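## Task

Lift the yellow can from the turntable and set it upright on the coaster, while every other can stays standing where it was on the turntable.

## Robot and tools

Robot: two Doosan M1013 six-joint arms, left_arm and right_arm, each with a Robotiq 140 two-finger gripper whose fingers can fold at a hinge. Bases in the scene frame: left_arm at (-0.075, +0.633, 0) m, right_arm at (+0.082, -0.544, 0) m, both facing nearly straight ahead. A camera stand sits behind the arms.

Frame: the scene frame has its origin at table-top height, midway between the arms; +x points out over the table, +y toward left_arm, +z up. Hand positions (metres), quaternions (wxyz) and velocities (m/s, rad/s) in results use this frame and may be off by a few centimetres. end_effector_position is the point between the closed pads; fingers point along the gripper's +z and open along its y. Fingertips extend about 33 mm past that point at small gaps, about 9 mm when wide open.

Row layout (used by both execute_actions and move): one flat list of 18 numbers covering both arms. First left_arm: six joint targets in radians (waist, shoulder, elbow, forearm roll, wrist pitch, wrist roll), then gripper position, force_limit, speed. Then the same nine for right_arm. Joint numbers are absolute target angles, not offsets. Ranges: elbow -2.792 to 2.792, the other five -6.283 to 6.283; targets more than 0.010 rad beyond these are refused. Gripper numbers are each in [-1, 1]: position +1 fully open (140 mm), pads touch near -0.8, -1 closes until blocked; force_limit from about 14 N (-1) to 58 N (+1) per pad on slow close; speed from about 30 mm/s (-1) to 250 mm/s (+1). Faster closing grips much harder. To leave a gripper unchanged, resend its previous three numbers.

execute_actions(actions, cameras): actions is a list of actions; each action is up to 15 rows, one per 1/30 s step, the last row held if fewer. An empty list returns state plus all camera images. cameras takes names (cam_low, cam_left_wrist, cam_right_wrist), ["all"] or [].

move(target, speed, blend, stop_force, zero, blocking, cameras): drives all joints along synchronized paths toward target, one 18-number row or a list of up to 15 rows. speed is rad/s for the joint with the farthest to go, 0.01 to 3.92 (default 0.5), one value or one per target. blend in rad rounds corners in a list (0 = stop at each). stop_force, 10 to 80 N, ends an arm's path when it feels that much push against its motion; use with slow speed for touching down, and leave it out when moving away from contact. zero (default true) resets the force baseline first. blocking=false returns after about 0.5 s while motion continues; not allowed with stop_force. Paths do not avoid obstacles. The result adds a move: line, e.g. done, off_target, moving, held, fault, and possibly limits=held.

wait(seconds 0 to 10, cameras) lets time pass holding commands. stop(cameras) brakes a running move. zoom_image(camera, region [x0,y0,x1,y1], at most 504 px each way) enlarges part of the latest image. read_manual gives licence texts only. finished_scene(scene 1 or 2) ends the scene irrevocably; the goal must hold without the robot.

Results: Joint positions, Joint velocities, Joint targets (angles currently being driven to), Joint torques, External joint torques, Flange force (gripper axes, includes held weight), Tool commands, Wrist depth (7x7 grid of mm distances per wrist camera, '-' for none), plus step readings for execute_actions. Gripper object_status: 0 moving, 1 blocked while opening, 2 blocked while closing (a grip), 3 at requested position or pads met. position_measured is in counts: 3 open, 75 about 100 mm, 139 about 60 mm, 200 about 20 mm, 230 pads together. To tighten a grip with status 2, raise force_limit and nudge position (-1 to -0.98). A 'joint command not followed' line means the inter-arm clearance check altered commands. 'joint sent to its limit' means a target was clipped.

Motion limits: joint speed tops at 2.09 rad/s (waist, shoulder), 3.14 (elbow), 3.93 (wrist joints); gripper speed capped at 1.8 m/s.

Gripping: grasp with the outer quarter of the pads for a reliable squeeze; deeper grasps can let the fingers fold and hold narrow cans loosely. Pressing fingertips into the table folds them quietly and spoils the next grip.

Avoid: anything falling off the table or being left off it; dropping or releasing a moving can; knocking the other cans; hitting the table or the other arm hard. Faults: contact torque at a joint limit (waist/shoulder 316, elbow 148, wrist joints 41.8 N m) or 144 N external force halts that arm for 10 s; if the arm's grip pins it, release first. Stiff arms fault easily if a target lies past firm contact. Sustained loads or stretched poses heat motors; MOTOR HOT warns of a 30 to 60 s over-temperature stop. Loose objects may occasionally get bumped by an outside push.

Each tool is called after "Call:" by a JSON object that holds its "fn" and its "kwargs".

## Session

Call:
{"fn": "execute_actions", "kwargs": {"actions": []}}

Call:
{"fn": "wait", "kwargs": {"seconds": 1, "cameras": ["all"]}}

Scene clock: 0.00 s.
left_arm: end_effector_position=(+0.4031, +0.8668, +0.1743) position_measured=3 object_status=3 end_effector_quat_wxyz=(-0.281, +0.785, +0.550, +0.049) | right_arm: end_effector_position=(+0.5824, +0.5246, +0.1753) position_measured=3 object_status=3 end_effector_quat_wxyz=(-0.465, +0.357, +0.780, +0.219)
Joint positions: left_arm=[0.063 0.154 2.01 0.562 1.265 0.16] | right_arm=[0.842 1.069 0.716 1.11 1.338 -0.13]
Joint velocities: within noise
Joint torques (N m): no reading
External joint torques (N m): no reading
Flange force (N): no reading
Wrist depth (mm): cam_left_wrist=[1958 1724 1520 1359 1263 1149 1050 / 1863 1650 1462 1336 1249 1138 1050 / 1848 1639 1481 1305 1197 1242 - / 1878 1520 1444 1351 310 157 124 / - 131 - - - 282 113 / - - 374 - - - - / 426 393 349 321 - 273 -] | cam_right_wrist=[553 - 2389 3040 3001 3080 2273 / 539 515 538 550 550 2413 2464 / 458 445 425 444 469 452 1984 / - 137 377 378 366 368 128 / - 310 329 327 339 330 116 / 280 288 289 290 291 292 286 / 264 257 260 259 260 260 260]
Joint targets: left_arm=[0.063 0.154 2.010 0.562 1.265 0.160] | right_arm=[0.842 1.069 0.716 1.110 1.338 -0.130]
Tool commands: left_gripper/position=+1.0 left_gripper/force_limit=+1.0 left_gripper/speed=+1.0 right_gripper/position=+1.0 right_gripper/force_limit=+1.0 right_gripper/speed=+1.0

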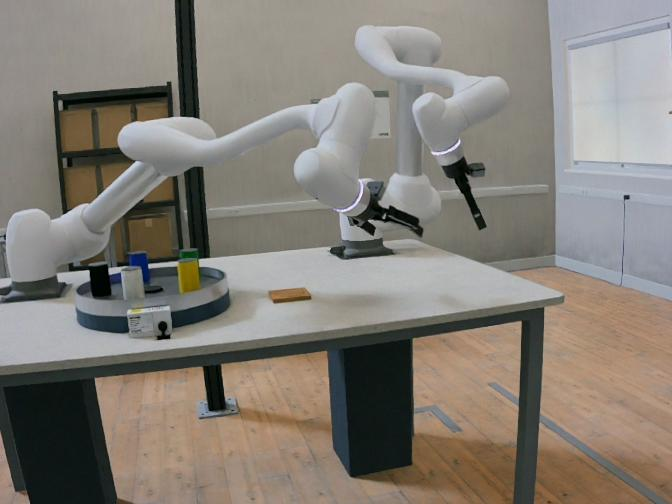

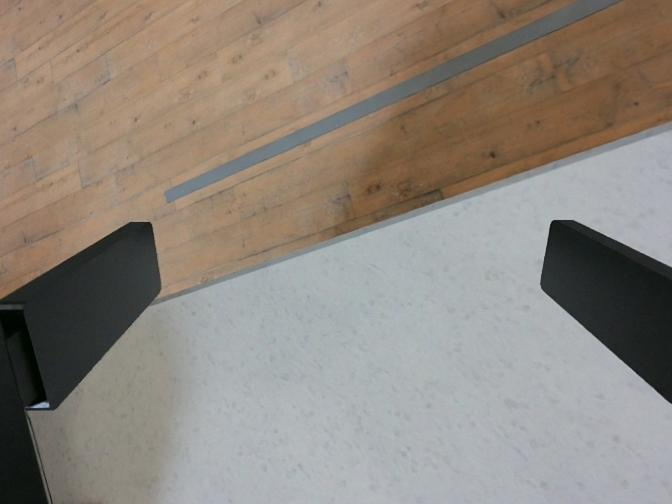

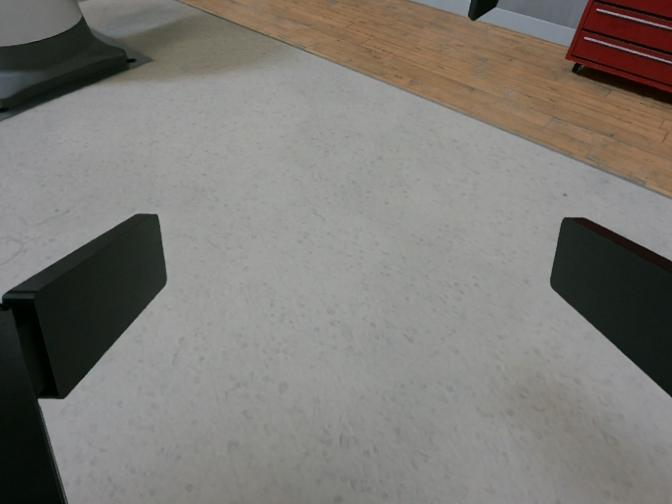

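Scene clock: 1.00 s.
left_arm: end_effector_position=(+0.4031, +0.8668, +0.1743) position_measured=3 object_status=3 end_effector_quat_wxyz=(-0.281, +0.785, +0.550, +0.049) | right_arm: end_effector_position=(+0.5824, +0.5246, +0.1753) position_measured=3 object_status=3 end_effector_quat_wxyz=(-0.465, +0.357, +0.780, +0.219)
Joint positions: left_arm=[0.063 0.154 2.01 0.562 1.265 0.16] | right_arm=[0.842 1.069 0.716 1.11 1.338 -0.13]
Joint torques (N m): left_arm=[-2.08 -48.19 -36.33 4.15 0.84 -0.54] | right_arm=[1.61 -128.19 -41.01 4.09 0.3 -0.32]
External joint torques (N m): left_arm=[1.98 -2.69 1.08 0.01 0.01 0.52] | right_arm=[-1.21 -6.2 -1.59 0.14 -0.01 0.32]
Flange force (N): left_arm=[1.4 -7.1 1.3] | right_arm=[3.3 -6.4 -4.2]
Wrist depth (mm): cam_left_wrist=[1819 1699 1561 1384 1263 1122 1045 / 1819 1639 1481 1328 1249 1116 1045 / 1819 1639 1472 1313 1216 1167 263 / 1863 1530 1426 - 313 - 124 / - 125 356 347 - - 113 / - - - 323 - 275 - / - - 342 331 302 269 -] | cam_right_wrist=[544 679 699 3164 3207 2890 2389 / 538 539 546 546 548 2365 2341 / 443 443 445 445 448 450 1935 / 386 137 378 377 379 370 124 / - 310 327 330 329 331 115 / 283 288 288 289 291 291 284 / 263 258 258 259 260 261 266]
Joint targets: left_arm=[0.063 0.154 2.010 0.562 1.265 0.160] | right_arm=[0.842 1.069 0.716 1.110 1.338 -0.130]
Tool commands: left_gripper/position=+1.0 left_gripper/force_limit=+1.0 left_gripper/speed=+1.0 right_gripper/position=+1.0 right_gripper/force_limit=+1.0 right_gripper/speed=+1.0
wait: 1.00 s; at rest by 0.17 s

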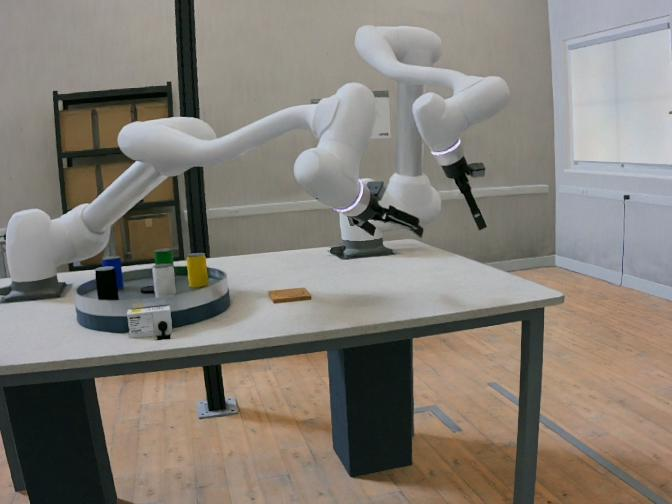

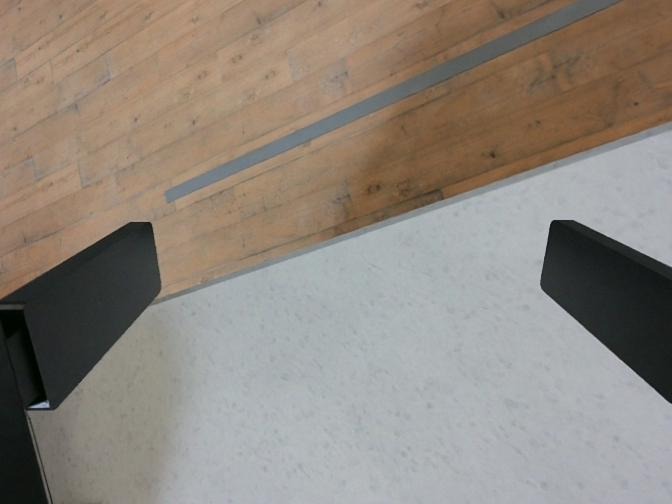

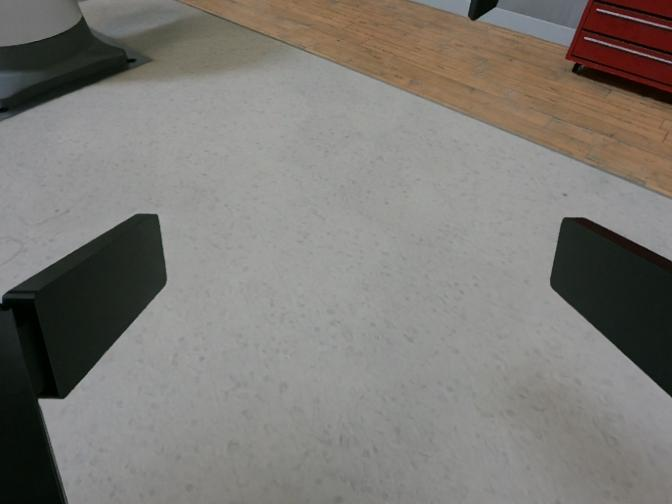

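Call:
{"fn": "move", "kwargs": {"target": [[0.063,0.154,2.01,0.562,1.265,0.16,0.45,-0.2,0,0.842,0.368,1.265,0.006,1.41,1.2,1,1,1],[0.063,0.154,2.01,0.562,1.265,0.16,0.45,-0.2,0,-0.2,0.368,1.265,0.006,1.41,1.2,1,1,1]], "speed": 1.0, "blend": 0.3}}

Call:
{"fn": "move", "kwargs": {"target": [-0.9867,0.4071,1.3242,0,1.4103,1.5275,0.45,-0.2,0,-0.2,0.368,1.265,0.006,1.41,1.2,1,1,1], "speed": 0.9, "cameras": ["cam_left_wrist"]}}

Call:
{"fn": "wait", "kwargs": {"seconds": 1, "cameras": ["cam_left_wrist"]}}

Call:
{"fn": "wait", "kwargs": {"seconds": 1, "cameras": ["cam_left_wrist"]}}

Call:
{"fn": "wait", "kwargs": {"seconds": 1, "cameras": ["cam_left_wrist"]}}

Call:
{"fn": "wait", "kwargs": {"seconds": 1, "cameras": ["cam_left_wrist"]}}

Scene clock: 6.17 s.
left_arm: end_effector_position=(+0.4028, +0.8670, +0.1742) position_measured=72 object_status=3 end_effector_quat_wxyz=(-0.281, +0.785, +0.550, +0.048) | right_arm: end_effector_position=(+0.8882, -0.6595, +0.3653) position_measured=3 object_status=3 end_effector_quat_wxyz=(+0.011, +0.995, +0.091, +0.048)
Joint positions: left_arm=[0.063 0.154 2.01 0.562 1.265 0.16] | right_arm=[-0.2 0.368 1.265 0.006 1.41 1.2]
Joint torques (N m): left_arm=[-2.29 -48.07 -36.44 4.1 0.86 -0.54] | right_arm=[1.32 -75.92 -40.94 4.16 -0.26 -0.36]
External joint torques (N m): left_arm=[2.28 -2.97 1.31 0.06 0.01 0.52] | right_arm=[-1.35 -4.49 -1.81 0.23 -0.06 0.36]
Flange force (N): left_arm=[1.5 -8.0 1.7] | right_arm=[-3.3 0.2 -3.7]
Wrist depth (mm): cam_left_wrist=[1942 1686 1520 1359 1242 1133 1036 / 1863 1662 1500 1351 1210 1122 1050 / 1834 1650 1462 1328 1229 1080 266 / 1819 125 1409 1453 303 135 - / - 105 354 333 303 118 87 / - - 390 - - - 65 / - - - 313 - - -] | cam_right_wrist=[1301 1301 1279 1315 1323 1315 1330 / 1330 1345 1402 1353 1385 1393 1385 / 506 1361 1427 1410 1436 1436 1445 / 509 137 523 526 539 541 128 / - 137 551 553 563 1615 116 / 578 571 575 584 579 1709 1696 / 606 623 613 611 623 1774 1843]
Joint targets: left_arm=[0.063 0.154 2.010 0.562 1.265 0.160] | right_arm=[-0.200 0.368 1.265 0.006 1.410 1.200]
move: done; blend cut to 0 rad at target 1

Scene clock: 8.30 s.
left_arm: end_effector_position=(+0.3932, -0.0131, +0.3000) position_measured=72 object_status=3 end_effector_quat_wxyz=(+0.000, +0.891, -0.454, +0.000) | right_arm: end_effector_position=(+0.8882, -0.6597, +0.3653) position_measured=3 object_status=3 end_effector_quat_wxyz=(+0.011, +0.995, +0.091, +0.048)
Joint positions: left_arm=[-0.987 0.407 1.324 0 1.41 1.527] | right_arm=[-0.2 0.368 1.265 0.006 1.41 1.2]
Joint torques (N m): left_arm=[-2.15 -78.37 -42.92 4.19 -0.04 -0.35] | right_arm=[1.5 -75.89 -41.06 4.19 -0.28 -0.31]
External joint torques (N m): left_arm=[2.34 -3.68 1.66 0.05 -0.02 0.35] | right_arm=[-1.85 -4.42 -1.61 0.18 -0.04 0.32]
Flange force (N): left_arm=[-9.9 -3.4 1.4] | right_arm=[-3.9 0.8 -3.4]
Wrist depth (mm): cam_left_wrist=[319 341 340 343 342 344 344 / - 357 351 360 357 358 415 / - 419 383 382 373 384 - / - 116 157 400 459 135 - / - 105 - 506 - 118 87 / - - - 498 - - 65 / - - - - 576 - -] | cam_right_wrist=[1272 1315 1315 1286 1315 1308 1345 / 1330 1353 1361 1361 1377 1402 1402 / 501 1369 1436 1410 1445 1445 1454 / - 137 525 575 521 531 128 / - 543 542 555 567 1637 116 / 577 563 582 584 587 1684 1672 / - 608 578 621 636 1787 1774]
Joint targets: left_arm=[-0.987 0.407 1.324 0.000 1.410 1.528] | right_arm=[-0.200 0.368 1.265 0.006 1.410 1.200]
move: done
Images, in order (width x height): cam_left_wrist 672x504.

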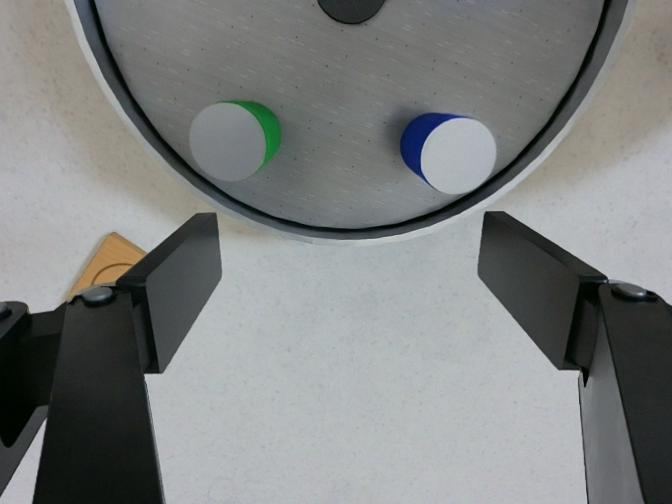

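Scene clock: 9.30 s.
left_arm: end_effector_position=(+0.3931, -0.0132, +0.3000) position_measured=72 object_status=3 end_effector_quat_wxyz=(+0.000, +0.891, -0.455, +0.000) | right_arm: end_effector_position=(+0.8882, -0.6597, +0.3653) position_measured=3 object_status=3 end_effector_quat_wxyz=(+0.011, +0.995, +0.091, +0.048)
Joint positions: left_arm=[-0.987 0.407 1.324 0 1.41 1.528] | right_arm=[-0.2 0.368 1.265 0.006 1.41 1.2]
Joint torques (N m): left_arm=[-2.31 -77.97 -42.7 4.19 -0.04 -0.53] | right_arm=[1.32 -76.27 -41.04 4.13 -0.26 -0.31]
External joint torques (N m): left_arm=[2.23 -4.08 1.44 0.04 -0.01 0.53] | right_arm=[-1.43 -4.12 -1.68 0.25 -0.06 0.31]
Flange force (N): left_arm=[-10.0 -3.5 1.0] | right_arm=[-3.1 0.5 -3.4]
Wrist depth (mm): cam_left_wrist=[326 263 337 341 343 270 332 / 399 354 359 359 360 360 434 / 408 - 376 371 379 368 425 / 469 116 154 393 462 135 - / - 105 491 - - 118 87 / - - 534 540 518 532 65 / - 561 568 - 559 - -] | cam_right_wrist=[1272 1272 1323 1315 1323 1345 1345 / 1330 1377 1361 1361 1402 1353 1454 / 503 1402 1402 1419 1427 1436 1472 / 516 137 515 526 537 541 128 / - 537 551 555 552 1615 116 / - 561 570 584 584 1684 1747 / 605 608 614 621 626 1801 1787]
Joint targets: left_arm=[-0.987 0.407 1.324 0.000 1.410 1.528] | right_arm=[-0.200 0.368 1.265 0.006 1.410 1.200]
Tool commands: left_gripper/position=+0.45 left_gripper/force_limit=-0.2 left_gripper/speed=+0.0 right_gripper/position=+1.0 right_gripper/force_limit=+1.0 right_gripper/speed=+1.0
wait: 1.00 s; at rest by 0.17 s
Images, in order (width x height): cam_left_wrist 672x504.

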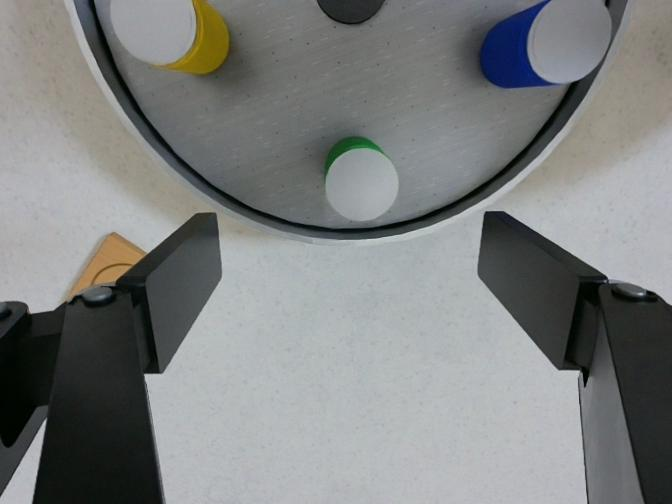

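Scene clock: 10.30 s.
left_arm: end_effector_position=(+0.3931, -0.0132, +0.3000) position_measured=72 object_status=3 end_effector_quat_wxyz=(+0.000, +0.891, -0.455, +0.000) | right_arm: end_effector_position=(+0.8882, -0.6597, +0.3653) position_measured=3 object_status=3 end_effector_quat_wxyz=(+0.011, +0.995, +0.091, +0.048)
Joint positions: left_arm=[-0.987 0.407 1.324 0 1.41 1.527] | right_arm=[-0.2 0.368 1.265 0.006 1.41 1.2]
Joint torques (N m): left_arm=[-2.34 -78.01 -42.58 4.22 -0.07 -0.56] | right_arm=[1.65 -76.25 -41.08 4.09 -0.24 -0.31]
External joint torques (N m): left_arm=[2.31 -4.19 1.25 0.02 0.01 0.56] | right_arm=[-1.97 -4.07 -1.56 0.27 -0.08 0.31]
Flange force (N): left_arm=[-9.7 -3.6 0.6] | right_arm=[-3.6 1.1 -3.2]
Wrist depth (mm): cam_left_wrist=[384 341 341 339 342 343 333 / 399 356 352 359 354 356 - / - - 377 383 382 368 448 / - 116 155 374 - 142 466 / - 105 - - - 118 87 / - 525 520 - - - 65 / - 557 550 - - - -] | cam_right_wrist=[1286 1293 1286 1323 1315 1353 1315 / 1338 1353 1361 1361 1369 1410 1402 / 507 1393 1385 1427 1445 1463 1419 / 508 137 520 530 539 543 128 / - 532 544 555 560 1593 115 / - 578 568 600 - 1672 1649 / - 618 - 614 626 1774 1787]
Joint targets: left_arm=[-0.987 0.407 1.324 0.000 1.410 1.528] | right_arm=[-0.200 0.368 1.265 0.006 1.410 1.200]
Tool commands: left_gripper/position=+0.45 left_gripper/force_limit=-0.2 left_gripper/speed=+0.0 right_gripper/position=+1.0 right_gripper/force_limit=+1.0 right_gripper/speed=+1.0
wait: 1.00 s; at rest by 0.17 s
Images, in order (width x height): cam_left_wrist 672x504.

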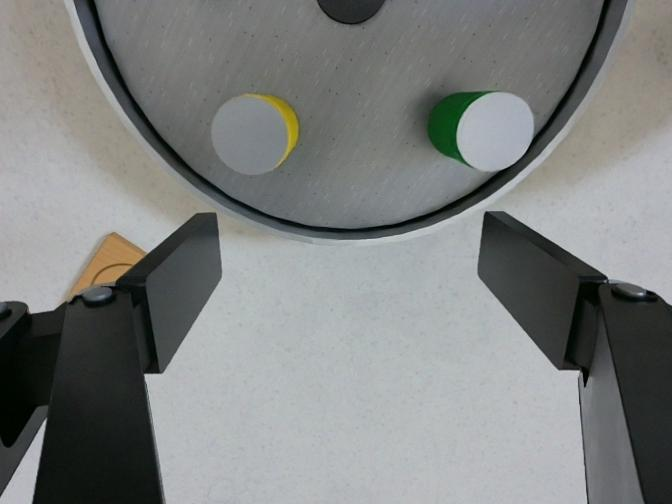

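Scene clock: 11.30 s.
left_arm: end_effector_position=(+0.3931, -0.0132, +0.3000) position_measured=72 object_status=3 end_effector_quat_wxyz=(+0.000, +0.891, -0.455, +0.000) | right_arm: end_effector_position=(+0.8882, -0.6597, +0.3653) position_measured=3 object_status=3 end_effector_quat_wxyz=(+0.011, +0.995, +0.091, +0.048)
Joint positions: left_arm=[-0.987 0.407 1.324 0 1.41 1.528] | right_arm=[-0.2 0.368 1.265 0.006 1.41 1.2]
Joint torques (N m): left_arm=[-2.55 -78.18 -42.64 4.21 -0.05 -0.51] | right_arm=[1.38 -76.2 -41.07 4.2 -0.3 -0.28]
External joint torques (N m): left_arm=[2.64 -3.54 1.47 0.02 0 0.51] | right_arm=[-1.51 -4.08 -1.6 0.19 -0.02 0.29]
Flange force (N): left_arm=[-9.1 -3.9 1.2] | right_arm=[-3.2 0.6 -3.3]
Wrist depth (mm): cam_left_wrist=[- 265 335 342 344 340 320 / - 354 362 357 363 360 - / 433 - 375 380 379 372 - / - 116 153 398 395 135 - / - 105 487 491 - 118 87 / - - 497 - - - 65 / - - - 605 - - -] | cam_right_wrist=[1293 1279 1315 1308 1308 1361 1308 / 1338 1338 1410 1353 1345 1402 1410 / 1402 1385 1410 1419 1463 1491 1482 / - 137 528 527 532 542 128 / - 542 546 552 613 1593 116 / - 618 572 594 596 1660 1734 / - 619 - 608 626 1815 1734]
Joint targets: left_arm=[-0.987 0.407 1.324 0.000 1.410 1.528] | right_arm=[-0.200 0.368 1.265 0.006 1.410 1.200]
Tool commands: left_gripper/position=+0.45 left_gripper/force_limit=-0.2 left_gripper/speed=+0.0 right_gripper/position=+1.0 right_gripper/force_limit=+1.0 right_gripper/speed=+1.0
wait: 1.00 s; at rest by 0.17 s
Images, in order (width x height): cam_left_wrist 672x504.

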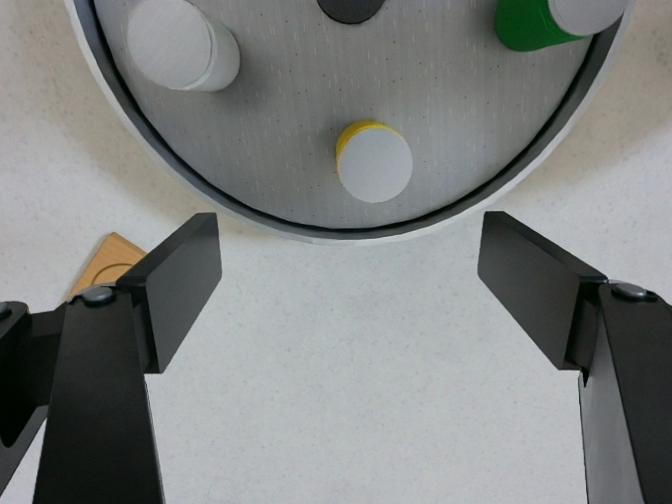

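Scene clock: 12.30 s.
left_arm: end_effector_position=(+0.3931, -0.0132, +0.3000) position_measured=72 object_status=3 end_effector_quat_wxyz=(+0.000, +0.891, -0.455, +0.000) | right_arm: end_effector_position=(+0.8882, -0.6597, +0.3653) position_measured=3 object_status=3 end_effector_quat_wxyz=(+0.011, +0.995, +0.091, +0.048)
Joint positions: left_arm=[-0.987 0.407 1.324 0 1.41 1.528] | right_arm=[-0.2 0.368 1.265 0.006 1.41 1.2]
Joint torques (N m): left_arm=[-2.21 -78.2 -42.57 4.21 -0.06 -0.53] | right_arm=[1.23 -76.03 -40.99 4.2 -0.28 -0.33]
External joint torques (N m): left_arm=[2.43 -3.91 1.27 0.03 0 0.53] | right_arm=[-1.28 -4.48 -1.84 0.2 -0.05 0.33]
Flange force (N): left_arm=[-9.3 -3.7 0.8] | right_arm=[-3.2 0.2 -3.7]
Wrist depth (mm): cam_left_wrist=[386 341 341 340 343 344 344 / - 354 352 356 354 286 416 / 435 432 376 381 384 383 422 / - 128 156 393 464 135 - / - 105 - 490 508 118 87 / - - - - 523 - 65 / - - - 591 553 - -] | cam_right_wrist=[1265 1286 1308 1308 1323 1338 1308 / 1323 1361 1353 1345 1353 1410 1402 / 507 1393 1393 1419 1419 1463 1454 / 507 137 525 530 538 542 128 / - 120 557 568 560 1637 116 / - - 588 584 587 1672 1684 / 602 608 608 597 626 1787 1801]
Joint targets: left_arm=[-0.987 0.407 1.324 0.000 1.410 1.528] | right_arm=[-0.200 0.368 1.265 0.006 1.410 1.200]
Tool commands: left_gripper/position=+0.45 left_gripper/force_limit=-0.2 left_gripper/speed=+0.0 right_gripper/position=+1.0 right_gripper/force_limit=+1.0 right_gripper/speed=+1.0
wait: 1.00 s; at rest by 0.17 s
Images, in order (width x height): cam_left_wrist 672x504.

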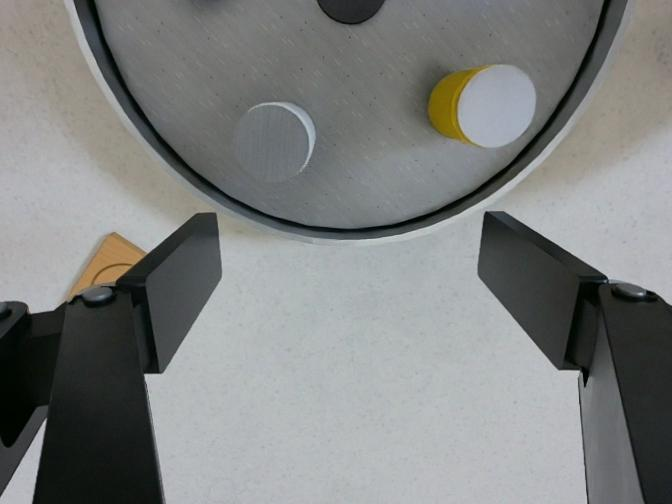

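Call:
{"fn": "move", "kwargs": {"target": [-0.902,0.4694,1.4633,0,1.2089,1.5275,0.45,-0.2,0,-0.2,0.368,1.265,0.006,1.41,1.2,1,1,1]}}

Scene clock: 15.27 s.
left_arm: end_effector_position=(+0.4498, +0.0240, +0.1751) position_measured=72 object_status=3 end_effector_quat_wxyz=(+0.000, +0.909, -0.416, +0.000) | right_arm: end_effector_position=(+0.8882, -0.6597, +0.3653) position_measured=3 object_status=3 end_effector_quat_wxyz=(+0.011, +0.995, +0.091, +0.048)
Joint positions: left_arm=[-0.902 0.469 1.463 0 1.209 1.528] | right_arm=[-0.2 0.368 1.265 0.006 1.41 1.2]
Joint torques (N m): left_arm=[-1.75 -82.57 -40.38 3.98 -0.04 -0.54] | right_arm=[1.18 -76.24 -41.04 4.14 -0.27 -0.27]
External joint torques (N m): left_arm=[1.75 -3.91 1.02 0.05 -0.01 0.54] | right_arm=[-1.22 -4.41 -1.82 0.27 -0.05 0.27]
Flange force (N): left_arm=[-8.2 -2.9 -1.2] | right_arm=[-3.1 0.3 -3.7]
Wrist depth (mm): cam_left_wrist=[- 223 149 227 230 231 231 / - 241 159 238 242 243 244 / - 306 252 255 256 239 207 / - 128 235 268 271 146 179 / - 105 - 352 286 118 87 / - - - 374 376 379 65 / - - - - - - -] | cam_right_wrist=[1293 1286 1259 1286 1315 1308 1330 / 1338 1369 1345 1338 1393 1385 1410 / 502 1410 1419 1436 1402 1454 1463 / 506 137 524 528 541 539 128 / - 543 550 553 555 1593 115 / 582 572 578 600 587 1672 1734 / 602 610 608 614 624 1801 1801]
Joint targets: left_arm=[-0.902 0.469 1.463 0.000 1.209 1.528] | right_arm=[-0.200 0.368 1.265 0.006 1.410 1.200]
move: done

Call:
{"fn": "wait", "kwargs": {"seconds": 3.1}}

Call:
{"fn": "move", "kwargs": {"target": [[-0.952,0.491,1.4974,0,1.1532,1.5275,0.45,-0.2,0,-0.2,0.368,1.265,0.006,1.41,1.2,1,1,1],[-1.1,0.491,1.4974,0,1.1532,1.5275,0.45,-0.2,0,-0.2,0.368,1.265,0.006,1.41,1.2,1,1,1]], "blend": 0.02, "speed": 0.115, "blocking": false}}

Call:
{"fn": "move", "kwargs": {"target": [-1.1,0.491,1.4974,0,1.1532,1.5275,-1,-0.2,0,-0.2,0.368,1.265,0.006,1.41,1.2,1,1,1], "speed": 0.115, "blocking": false, "cameras": ["cam_left_wrist"]}}

Call:
{"fn": "wait", "kwargs": {"seconds": 0.2, "cameras": ["cam_left_wrist"]}}

Call:
{"fn": "move", "kwargs": {"target": [-1.12,0.4296,1.3645,0,1.3475,1.5275,-1,-0.2,0,-0.2,0.368,1.265,0.006,1.41,1.2,1,1,1], "speed": 0.25, "cameras": ["cam_left_wrist","cam_low"]}}

Scene clock: 19.17 s.
left_arm: end_effector_position=(+0.4498, +0.0241, +0.1750) position_measured=72 object_status=3 end_effector_quat_wxyz=(+0.000, +0.909, -0.416, +0.000) | right_arm: end_effector_position=(+0.8882, -0.6597, +0.3653) position_measured=3 object_status=3 end_effector_quat_wxyz=(+0.011, +0.995, +0.091, +0.048)
Joint positions: left_arm=[-0.902 0.469 1.463 0 1.209 1.528] | right_arm=[-0.2 0.368 1.265 0.006 1.41 1.2]
Joint torques (N m): left_arm=[-2.52 -81.53 -40.2 3.98 -0.04 -0.57] | right_arm=[1.44 -75.92 -41 4.18 -0.26 -0.3]
External joint torques (N m): left_arm=[2.5 -4 1.2 0.02 -0.02 0.57] | right_arm=[-1.34 -4.51 -1.67 0.2 -0.06 0.3]
Flange force (N): left_arm=[-8.7 -3.8 -1.0] | right_arm=[-3.7 0.2 -3.5]
Wrist depth (mm): cam_left_wrist=[- 226 227 224 229 230 231 / - 234 235 157 241 242 244 / - 310 252 252 257 254 204 / - 116 246 268 272 146 192 / - 105 347 352 277 126 87 / - 350 374 364 392 - 65 / - - 400 - 404 - -] | cam_right_wrist=[1259 1315 1315 1330 1301 1330 1361 / 1353 1338 1361 1353 1385 1385 1402 / 502 1369 1393 1472 1454 1472 1482 / - 137 520 533 542 538 129 / - 120 550 551 561 1660 116 / 578 - 581 582 593 1696 1709 / 608 608 611 614 628 1760 1829]
Joint targets: left_arm=[-0.902 0.469 1.463 0.000 1.209 1.528] | right_arm=[-0.200 0.368 1.265 0.006 1.410 1.200]
Tool commands: left_gripper/position=+0.45 left_gripper/force_limit=-0.2 left_gripper/speed=+0.0 right_gripper/position=+1.0 right_gripper/force_limit=+1.0 right_gripper/speed=+1.0
wait: 3.10 s; at rest from the start

Scene clock: 19.67 s.
left_arm: end_effector_position=(+0.4252, +0.0035, +0.1481) position_measured=72 object_status=3 end_effector_quat_wxyz=(+0.000, +0.901, -0.435, +0.000) end_effector_velocity=(-0.066, -0.052, -0.054) end_effector_angular_velocity=(-0.001, -0.001, -0.104) | right_arm: end_effector_position=(+0.8882, -0.6597, +0.3653) position_measured=3 object_status=3 end_effector_quat_wxyz=(+0.011, +0.995, +0.091, +0.048)
Joint positions: left_arm=[-0.942 0.486 1.489 0 1.166 1.528] | right_arm=[-0.2 0.368 1.265 0.006 1.41 1.2]
Joint velocities: left_arm=[-0.104 0.033 0.053 0 -0.088 0] | right_arm=[within noise]
Joint torques (N m): left_arm=[-3.55 -82.06 -40.1 3.98 0.14 -0.54] | right_arm=[1.21 -76.05 -40.9 4.21 -0.34 -0.28]
External joint torques (N m): left_arm=[3.93 -5.22 1.36 0 -0.18 0.54] | right_arm=[-1.31 -4.31 -1.81 0.18 0.02 0.28]
Flange force (N): left_arm=[-10.8 -5.6 -1.7] | right_arm=[-3.0 0.4 -3.8]
Wrist depth (mm): cam_left_wrist=[203 205 206 206 207 208 208 / 200 217 217 215 218 219 214 / - 223 226 141 231 232 210 / - 128 221 151 245 146 241 / - 105 - 244 255 126 87 / - - - - - - 65 / - 368 - 374 - - -] | cam_right_wrist=[1272 1293 1315 1323 1315 1338 1330 / 1361 1353 1353 1345 1361 1377 1353 / 500 1369 1377 1419 1393 1482 1463 / 510 137 526 528 533 539 128 / - 538 548 551 568 568 116 / - 570 572 582 590 1672 1760 / - 597 603 610 629 1734 1801]
Joint targets: left_arm=[-0.953 0.489 1.494 0.000 1.158 1.528] | right_arm=[-0.200 0.368 1.265 0.006 1.410 1.200]
Tool commands: left_gripper/position=+0.45 left_gripper/force_limit=-0.2 left_gripper/speed=+0.0 right_gripper/position=+1.0 right_gripper/force_limit=+1.0 right_gripper/speed=+1.0
move: running; path passed 0 of 2 targets; left_arm: the waist is farthest, 0.158 rad from its target

Scene clock: 20.17 s.
left_arm: end_effector_position=(+0.3889, -0.0237, +0.1418) position_measured=156 object_status=0 end_effector_quat_wxyz=(+0.000, +0.888, -0.460, +0.000) end_effector_velocity=(-0.077, -0.054, -0.003) end_effector_angular_velocity=(+0.001, +0.001, -0.116) | right_arm: end_effector_position=(+0.8882, -0.6597, +0.3653) position_measured=3 object_status=3 end_effector_quat_wxyz=(+0.011, +0.995, +0.091, +0.048)
Joint positions: left_arm=[-0.998 0.49 1.496 0 1.156 1.528] | right_arm=[-0.2 0.368 1.265 0.006 1.41 1.2]
Joint velocities: left_arm=[-0.117 0.001 0.003 0 -0.004 0] | right_arm=[within noise]
Joint torques (N m): left_arm=[-3.43 -69.96 -30.31 3.02 -0.13 -0.44] | right_arm=[1.71 -75.81 -41.04 4.22 -0.21 -0.38]
External joint torques (N m): left_arm=[3.44 -16.75 -7.86 0.9 0.08 0.44] | right_arm=[-1.9 -4.45 -1.6 0.15 -0.11 0.38]
Flange force (N): left_arm=[-6.2 -4.8 -18.4] | right_arm=[-4.0 0.7 -3.3]
Wrist depth (mm): cam_left_wrist=[198 198 198 199 200 200 172 / 208 209 209 209 210 211 212 / 218 220 221 137 220 225 222 / 210 232 142 143 138 236 216 / - - 93 228 148 93 86 / - 74 68 - - - 71 / - - - 362 - - -] | cam_right_wrist=[1279 1279 1301 1286 1301 1345 1330 / 1330 1338 1385 1369 1402 1377 1393 / 1315 1361 1436 1427 1419 1501 1463 / - 137 528 525 541 541 129 / - 537 553 555 556 1593 116 / 574 574 572 587 581 1660 1734 / 599 608 613 610 624 1858 1774]
Joint targets: left_arm=[-1.010 0.490 1.496 0.000 1.155 1.528] | right_arm=[-0.200 0.368 1.265 0.006 1.410 1.200]
Tool commands: left_gripper/position=-1.0 left_gripper/force_limit=-0.2 left_gripper/speed=+0.0 right_gripper/position=+1.0 right_gripper/force_limit=+1.0 right_gripper/speed=+1.0
earlier move: replaced; path passed 0 of 2 targets
move: running; left_arm: the waist is farthest, 0.102 rad from its target
Images, in order (width x height): cam_left_wrist 672x504.

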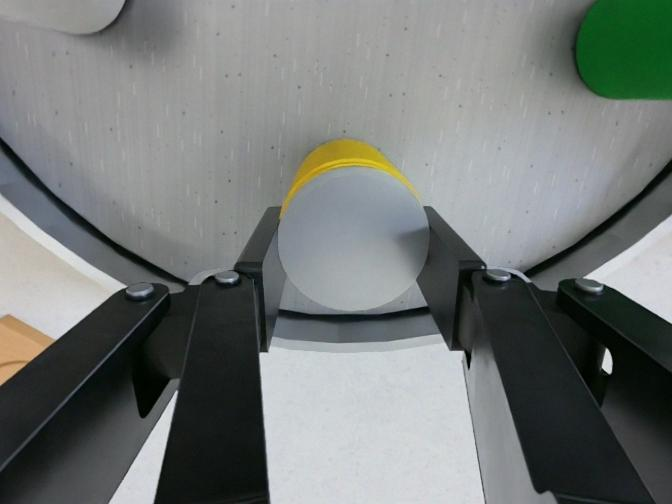

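Scene clock: 20.37 s.
left_arm: end_effector_position=(+0.3737, -0.0342, +0.1414) position_measured=156 object_status=2 end_effector_quat_wxyz=(+0.000, +0.883, -0.470, +0.000) end_effector_velocity=(-0.076, -0.052, -0.001) end_effector_angular_velocity=(-0.001, +0.000, -0.114) | right_arm: end_effector_position=(+0.8882, -0.6597, +0.3653) position_measured=3 object_status=3 end_effector_quat_wxyz=(+0.011, +0.995, +0.091, +0.048)
Joint positions: left_arm=[-1.021 0.49 1.496 0 1.155 1.528] | right_arm=[-0.2 0.368 1.265 0.006 1.41 1.2]
Joint velocities: left_arm=[-0.114 0.002 0 0 -0.003 0] | right_arm=[within noise]
Joint torques (N m): left_arm=[-5.15 -62.25 -22.52 3.14 1.39 -0.43] | right_arm=[1.19 -75.91 -41 4.18 -0.31 -0.3]
External joint torques (N m): left_arm=[5.14 -24.74 -15.72 0.78 -1.44 0.43] | right_arm=[-1.33 -4.53 -1.75 0.2 -0.01 0.31]
Flange force (N): left_arm=[-1.0 -6.9 -28.5] | right_arm=[-3.5 0.2 -3.7]
Wrist depth (mm): cam_left_wrist=[176 197 198 199 199 200 174 / 208 208 210 209 211 211 212 / 220 220 221 136 220 223 219 / 225 235 142 143 138 232 219 / - - 93 231 148 93 86 / - 74 323 326 - - 71 / - - - - - - -] | cam_right_wrist=[1272 1308 1293 1323 1323 1286 1353 / 1323 1345 1393 1353 1369 1385 1385 / 502 1385 1393 1419 1427 1501 1472 / 509 137 515 533 534 542 128 / - 546 556 550 518 1593 116 / 574 572 575 578 590 1696 1760 / 600 602 613 614 624 1787 1760]
Joint targets: left_arm=[-1.033 0.490 1.496 0.000 1.155 1.528] | right_arm=[-0.200 0.368 1.265 0.006 1.410 1.200]
Tool commands: left_gripper/position=-1.0 left_gripper/force_limit=-0.2 left_gripper/speed=+0.0 right_gripper/position=+1.0 right_gripper/force_limit=+1.0 right_gripper/speed=+1.0
earlier move: running; left_arm: the waist is farthest, 0.079 rad from its target
wait: 0.20 s; no rest
Images, in order (width x height): cam_left_wrist 672x504.

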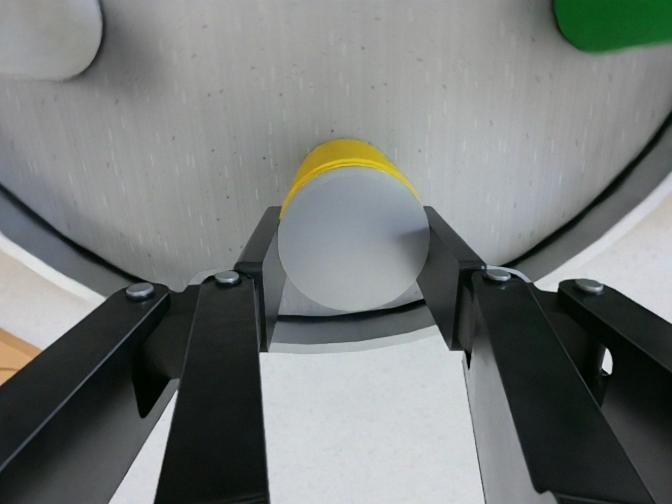

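Scene clock: 21.60 s.
left_arm: end_effector_position=(+0.3058, -0.0751, +0.2598) position_measured=156 object_status=2 end_effector_quat_wxyz=(+0.000, +0.858, -0.513, +0.000) | right_arm: end_effector_position=(+0.8882, -0.6597, +0.3653) position_measured=3 object_status=3 end_effector_quat_wxyz=(+0.011, +0.995, +0.091, +0.048)
Joint positions: left_arm=[-1.12 0.43 1.365 0 1.347 1.528] | right_arm=[-0.2 0.368 1.265 0.006 1.41 1.2]
Joint torques (N m): left_arm=[-1.52 -80.43 -43.6 4.15 0.06 -0.55] | right_arm=[1.59 -76.25 -40.9 4.19 -0.24 -0.29]
External joint torques (N m): left_arm=[1.38 -2.65 3.06 0 -0.11 0.55] | right_arm=[-1.62 -4.17 -1.81 0.19 -0.08 0.29]
Flange force (N): left_arm=[-11.5 -2.4 3.2] | right_arm=[-3.0 0.8 -3.6]
Wrist depth (mm): cam_left_wrist=[304 304 304 305 305 - 348 / 320 318 323 322 325 - 376 / 256 264 335 137 334 416 404 / 415 350 128 142 138 - 423 / - - 87 - - 93 86 / - 74 - - - - 71 / - - - 528 - - -] | cam_right_wrist=[1272 1279 1353 1308 1330 1330 1308 / 1323 1345 1369 1369 1385 1361 1402 / 503 1393 1410 1436 1419 1445 1472 / 508 137 526 530 539 537 128 / - 128 547 550 556 1593 116 / 575 577 597 584 571 1709 1787 / - 608 605 - 1801 1787 1815]
Joint targets: left_arm=[-1.120 0.430 1.364 0.000 1.347 1.528] | right_arm=[-0.200 0.368 1.265 0.006 1.410 1.200]
earlier move: replaced
move: done
Images, in order (width x height): cam_low 672x504, cam_left_wrist 672x504.

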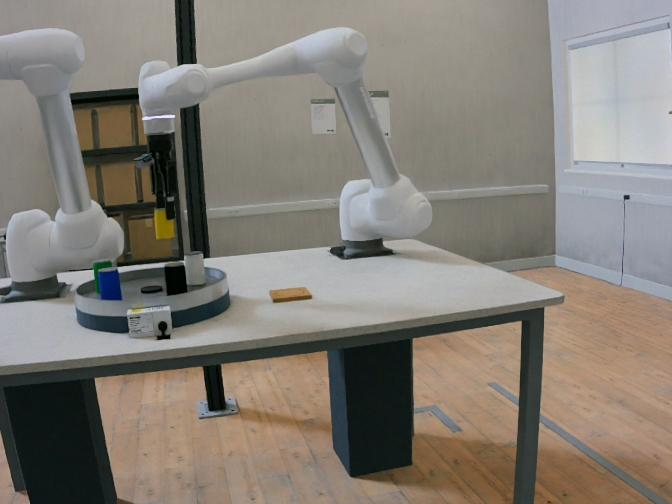

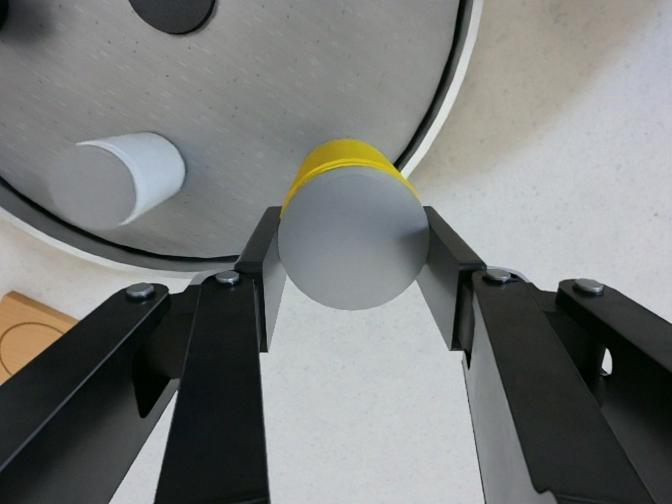

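Call:
{"fn": "move", "kwargs": {"target": [-0.671,0.2148,1.6946,0,1.2322,1.5275,-1,-0.2,0,-0.2,0.368,1.265,0.006,1.41,1.2,1,1,1], "cameras": ["cam_left_wrist"]}}

Scene clock: 23.43 s.
left_arm: end_effector_position=(+0.4627, +0.2498, +0.2400) position_measured=156 object_status=2 end_effector_quat_wxyz=(+0.000, +0.951, -0.309, +0.000) | right_arm: end_effector_position=(+0.8882, -0.6597, +0.3653) position_measured=3 object_status=3 end_effector_quat_wxyz=(+0.011, +0.995, +0.091, +0.048)
Joint positions: left_arm=[-0.671 0.215 1.695 0 1.232 1.528] | right_arm=[-0.2 0.368 1.265 0.006 1.41 1.2]
Joint torques (N m): left_arm=[-3.43 -58.91 -42.05 4.04 -0.07 -0.55] | right_arm=[1.67 -76.11 -41.16 4.18 -0.29 -0.35]
External joint torques (N m): left_arm=[3.2 -2.12 2.66 0 0.01 0.55] | right_arm=[-1.49 -4.4 -1.6 0.22 -0.03 0.35]
Flange force (N): left_arm=[-8.1 -5.6 2.1] | right_arm=[-3.7 0.3 -3.4]
Wrist depth (mm): cam_left_wrist=[- - - 337 339 315 290 / 353 352 352 343 351 - 301 / - - 369 137 142 - - / - 400 116 144 138 - - / - - 87 - - 93 86 / - 74 68 - - - 71 / - - - 478 - - -] | cam_right_wrist=[1286 1308 1293 1315 1330 1361 1345 / 1353 1361 1361 1338 1393 1361 1410 / 502 1377 1402 1402 1454 1419 1454 / 507 137 523 525 543 524 129 / - 542 544 559 560 1571 116 / 579 574 591 581 588 1721 1684 / - 603 619 614 618 1747 1801]
Joint targets: left_arm=[-0.671 0.215 1.695 0.000 1.232 1.528] | right_arm=[-0.200 0.368 1.265 0.006 1.410 1.200]
move: done
Images, in order (width x height): cam_left_wrist 672x504.

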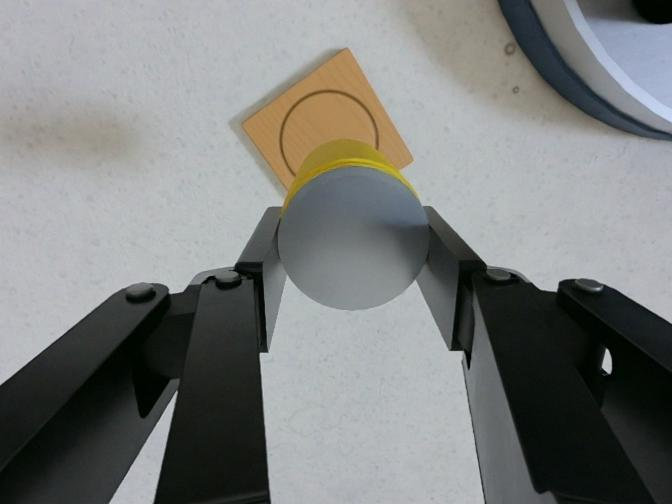

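Call:
{"fn": "move", "kwargs": {"target": [[-0.646,0.2299,1.6756,0,1.2361,1.5275,-1,-0.2,0,-0.2,0.368,1.265,0.006,1.41,1.2,1,1,1],[-0.646,0.3195,1.8083,0,1.0138,1.5275,-1,-0.2,0,-0.2,0.368,1.265,0.006,1.41,1.2,1,1,1]], "speed": 0.3, "blend": 0.02, "cameras": ["cam_left_wrist"]}}

Call:
{"fn": "move", "kwargs": {"target": [-0.646,0.3415,1.8283,0,0.9718,1.5275,-1,-0.2,0,-0.2,0.368,1.265,0.006,1.41,1.2,1,1,1], "speed": 0.03, "stop_force": 10, "cameras": ["cam_left_wrist","cam_low"]}}

Scene clock: 25.80 s.
left_arm: end_effector_position=(+0.4800, +0.2576, +0.1132) position_measured=156 object_status=2 end_effector_quat_wxyz=(+0.000, +0.955, -0.297, +0.000) | right_arm: end_effector_position=(+0.8882, -0.6597, +0.3653) position_measured=3 object_status=3 end_effector_quat_wxyz=(+0.011, +0.995, +0.091, +0.048)
Joint positions: left_arm=[-0.646 0.319 1.808 0 1.014 1.528] | right_arm=[-0.2 0.368 1.265 0.006 1.41 1.2]
Joint torques (N m): left_arm=[-2.29 -64.87 -37.72 3.58 -0.35 -0.56] | right_arm=[1.51 -76.47 -40.89 4.14 -0.27 -0.3]
External joint torques (N m): left_arm=[2.27 -2.73 2.15 0.07 0.28 0.56] | right_arm=[-1.45 -3.95 -1.84 0.25 -0.06 0.3]
Flange force (N): left_arm=[-7.8 -4.1 -1.0] | right_arm=[-2.5 0.7 -3.6]
Wrist depth (mm): cam_left_wrist=[- - - - - - 221 / - - - 224 224 - 232 / - - 236 137 232 248 - / - - 128 144 139 256 - / - - 93 274 - 93 86 / - 74 68 - - - 71 / - - - 321 - - -] | cam_right_wrist=[1286 1293 1272 1315 1293 1345 1345 / 1353 1330 1369 1361 1369 1419 1385 / 503 1361 1369 1419 1436 1436 1445 / 506 137 524 524 537 539 129 / - 539 541 557 559 1550 116 / - 578 575 600 588 1637 1709 / 605 611 590 608 634 1829 1787]
Joint targets: left_arm=[-0.646 0.320 1.808 0.000 1.014 1.528] | right_arm=[-0.200 0.368 1.265 0.006 1.410 1.200]
move: done; blend cut to 0.0125 rad at target 1
Images, in order (width x height): cam_left_wrist 672x504.

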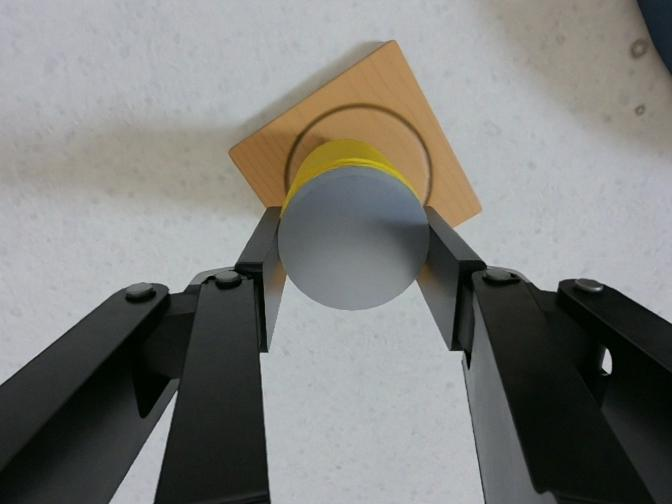

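Scene clock: 27.17 s.
left_arm: end_effector_position=(+0.4802, +0.2574, +0.1002) position_measured=156 object_status=2 end_effector_quat_wxyz=(+0.000, +0.955, -0.297, +0.000) | right_arm: end_effector_position=(+0.8882, -0.6597, +0.3653) position_measured=3 object_status=3 end_effector_quat_wxyz=(+0.011, +0.995, +0.091, +0.048)
Joint positions: left_arm=[-0.646 0.331 1.819 0 0.991 1.528] | right_arm=[-0.2 0.368 1.265 0.006 1.41 1.2]
Joint torques (N m): left_arm=[-2.43 -48.89 -25.63 3.52 -0.95 -0.52] | right_arm=[1.25 -75.71 -41.03 4.16 -0.3 -0.25]
External joint torques (N m): left_arm=[2.43 -19.45 -9.23 0.06 0.9 0.52] | right_arm=[-1.31 -4.97 -1.9 0.25 -0.03 0.25]
Flange force (N): left_arm=[-8.0 -4.3 -27.0] | right_arm=[-3.9 0.1 -4.0]
Wrist depth (mm): cam_left_wrist=[209 211 212 208 - - - / 218 222 220 212 215 230 - / 231 234 221 137 220 227 - / - 243 142 143 138 - - / - - 93 148 - 93 86 / - 74 68 - - - 71 / - - - 309 - - -] | cam_right_wrist=[1265 1323 1301 1323 1293 1308 1338 / 1338 1345 1323 1393 1353 1369 1410 / 1301 1410 1410 1436 1482 1419 1436 / - 137 524 528 536 539 128 / - 537 551 - 534 1593 116 / 578 572 578 585 588 1721 1684 / - 603 613 619 621 1747 1829]
Joint targets: left_arm=[-0.646 0.331 1.819 0.000 0.991 1.528] | right_arm=[-0.200 0.368 1.265 0.006 1.410 1.200]
move: contact (left_arm); left_arm: the wrist pitch is farthest, 0.019 rad from its target
Images, in order (width x height): cam_low 672x504, cam_left_wrist 672x504.

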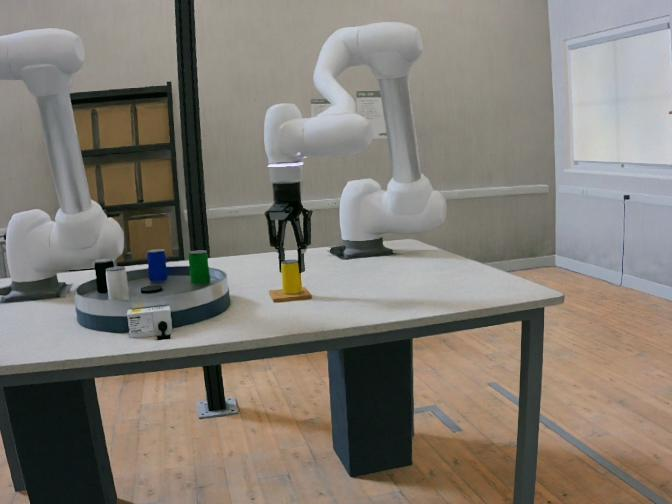

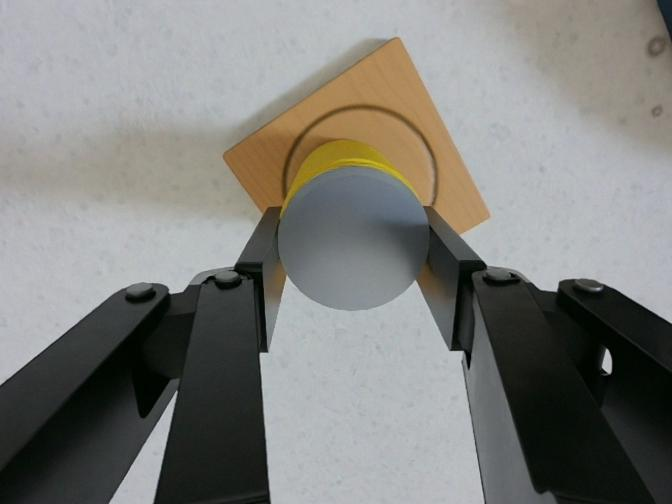

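Call:
{"fn": "move", "kwargs": {"target": [-0.646,0.330,1.818,0,0.9935,1.5275,0.4,-0.2,-1,-0.2,0.368,1.265,0.006,1.41,1.2,1,1,1]}}

Call:
{"fn": "move", "kwargs": {"target": [-0.646,0.2299,1.6756,0,1.2361,1.5275,0.4,-0.2,-1,-0.2,0.368,1.265,0.006,1.41,1.2,1,1,1], "cameras": ["cam_left_wrist"]}}

Scene clock: 29.43 s.
left_arm: end_effector_position=(+0.4801, +0.2575, +0.1015) position_measured=78 object_status=0 end_effector_quat_wxyz=(+0.000, +0.955, -0.297, +0.000) | right_arm: end_effector_position=(+0.8882, -0.6597, +0.3653) position_measured=3 object_status=3 end_effector_quat_wxyz=(+0.011, +0.995, +0.091, +0.048)
Joint positions: left_arm=[-0.646 0.33 1.818 0 0.994 1.528] | right_arm=[-0.2 0.368 1.265 0.006 1.41 1.2]
Joint torques (N m): left_arm=[-2.22 -64.69 -36.06 3.51 -0.04 -0.53] | right_arm=[1.46 -75.78 -41.04 4.21 -0.24 -0.28]
External joint torques (N m): left_arm=[2.38 -3.35 1.23 0.07 -0.01 0.53] | right_arm=[-1.97 -4.5 -1.66 0.15 -0.08 0.28]
Flange force (N): left_arm=[-7.0 -4.3 -2.0] | right_arm=[-4.0 0.9 -3.4]
Wrist depth (mm): cam_left_wrist=[- - - - - - 214 / 220 - - 212 216 - - / - - 220 137 222 241 239 / - 120 143 144 147 143 244 / - 104 - 268 269 122 87 / - 282 292 276 - - 65 / - - - - 311 - -] | cam_right_wrist=[1265 1315 1301 1301 1345 1301 1330 / 1323 1353 1377 1369 1377 1510 1402 / 499 1410 1419 1402 1436 1463 1436 / 509 137 530 533 536 541 128 / - 538 547 552 556 1626 116 / 578 577 578 587 581 1684 1774 / 600 603 606 616 624 1774 1801]
Joint targets: left_arm=[-0.646 0.330 1.818 0.000 0.994 1.528] | right_arm=[-0.200 0.368 1.265 0.006 1.410 1.200]
move: done

Scene clock: 30.47 s.
left_arm: end_effector_position=(+0.4800, +0.2576, +0.2400) position_measured=78 object_status=3 end_effector_quat_wxyz=(+0.000, +0.955, -0.297, +0.000) | right_arm: end_effector_position=(+0.8882, -0.6597, +0.3653) position_measured=3 object_status=3 end_effector_quat_wxyz=(+0.011, +0.995, +0.091, +0.048)
Joint positions: left_arm=[-0.646 0.23 1.676 0 1.236 1.528] | right_arm=[-0.2 0.368 1.265 0.006 1.41 1.2]
Joint torques (N m): left_arm=[-2.39 -58.66 -40.56 4 -0.07 -0.53] | right_arm=[1.66 -76.05 -41.03 4.21 -0.26 -0.31]
External joint torques (N m): left_arm=[2.55 -3.96 1.15 0.05 0.01 0.53] | right_arm=[-1.82 -4.48 -1.78 0.18 -0.07 0.31]
Flange force (N): left_arm=[-8.1 -4.5 -0.7] | right_arm=[-3.6 0.8 -3.6]
Wrist depth (mm): cam_left_wrist=[334 - - - - 323 287 / 351 355 - 343 361 354 300 / 372 374 381 275 376 - - / 390 120 393 - - 141 - / - 104 - 439 - 122 87 / - - 451 - - - 65 / - - - - - - -] | cam_right_wrist=[1293 1265 1265 1301 1323 1345 1361 / 1361 1330 1330 1402 1393 1393 1393 / 502 1377 1427 1445 1427 1482 1436 / 513 137 520 561 538 538 128 / - 537 551 564 559 1582 116 / - 575 578 579 - 1696 1734 / - 631 - 610 1801 1815 1801]
Joint targets: left_arm=[-0.646 0.230 1.676 0.000 1.236 1.528] | right_arm=[-0.200 0.368 1.265 0.006 1.410 1.200]
move: done
Images, in order (width x height): cam_left_wrist 672x504.

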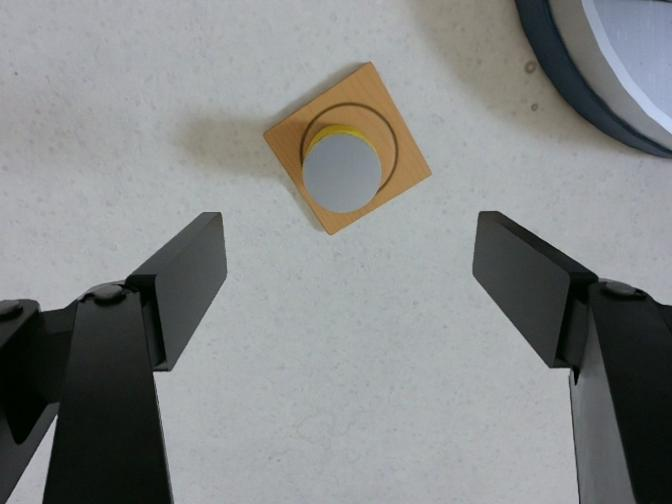

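Call:
{"fn": "finished_scene", "kwargs": {"scene": 2}}

The scene is finished: the task was done.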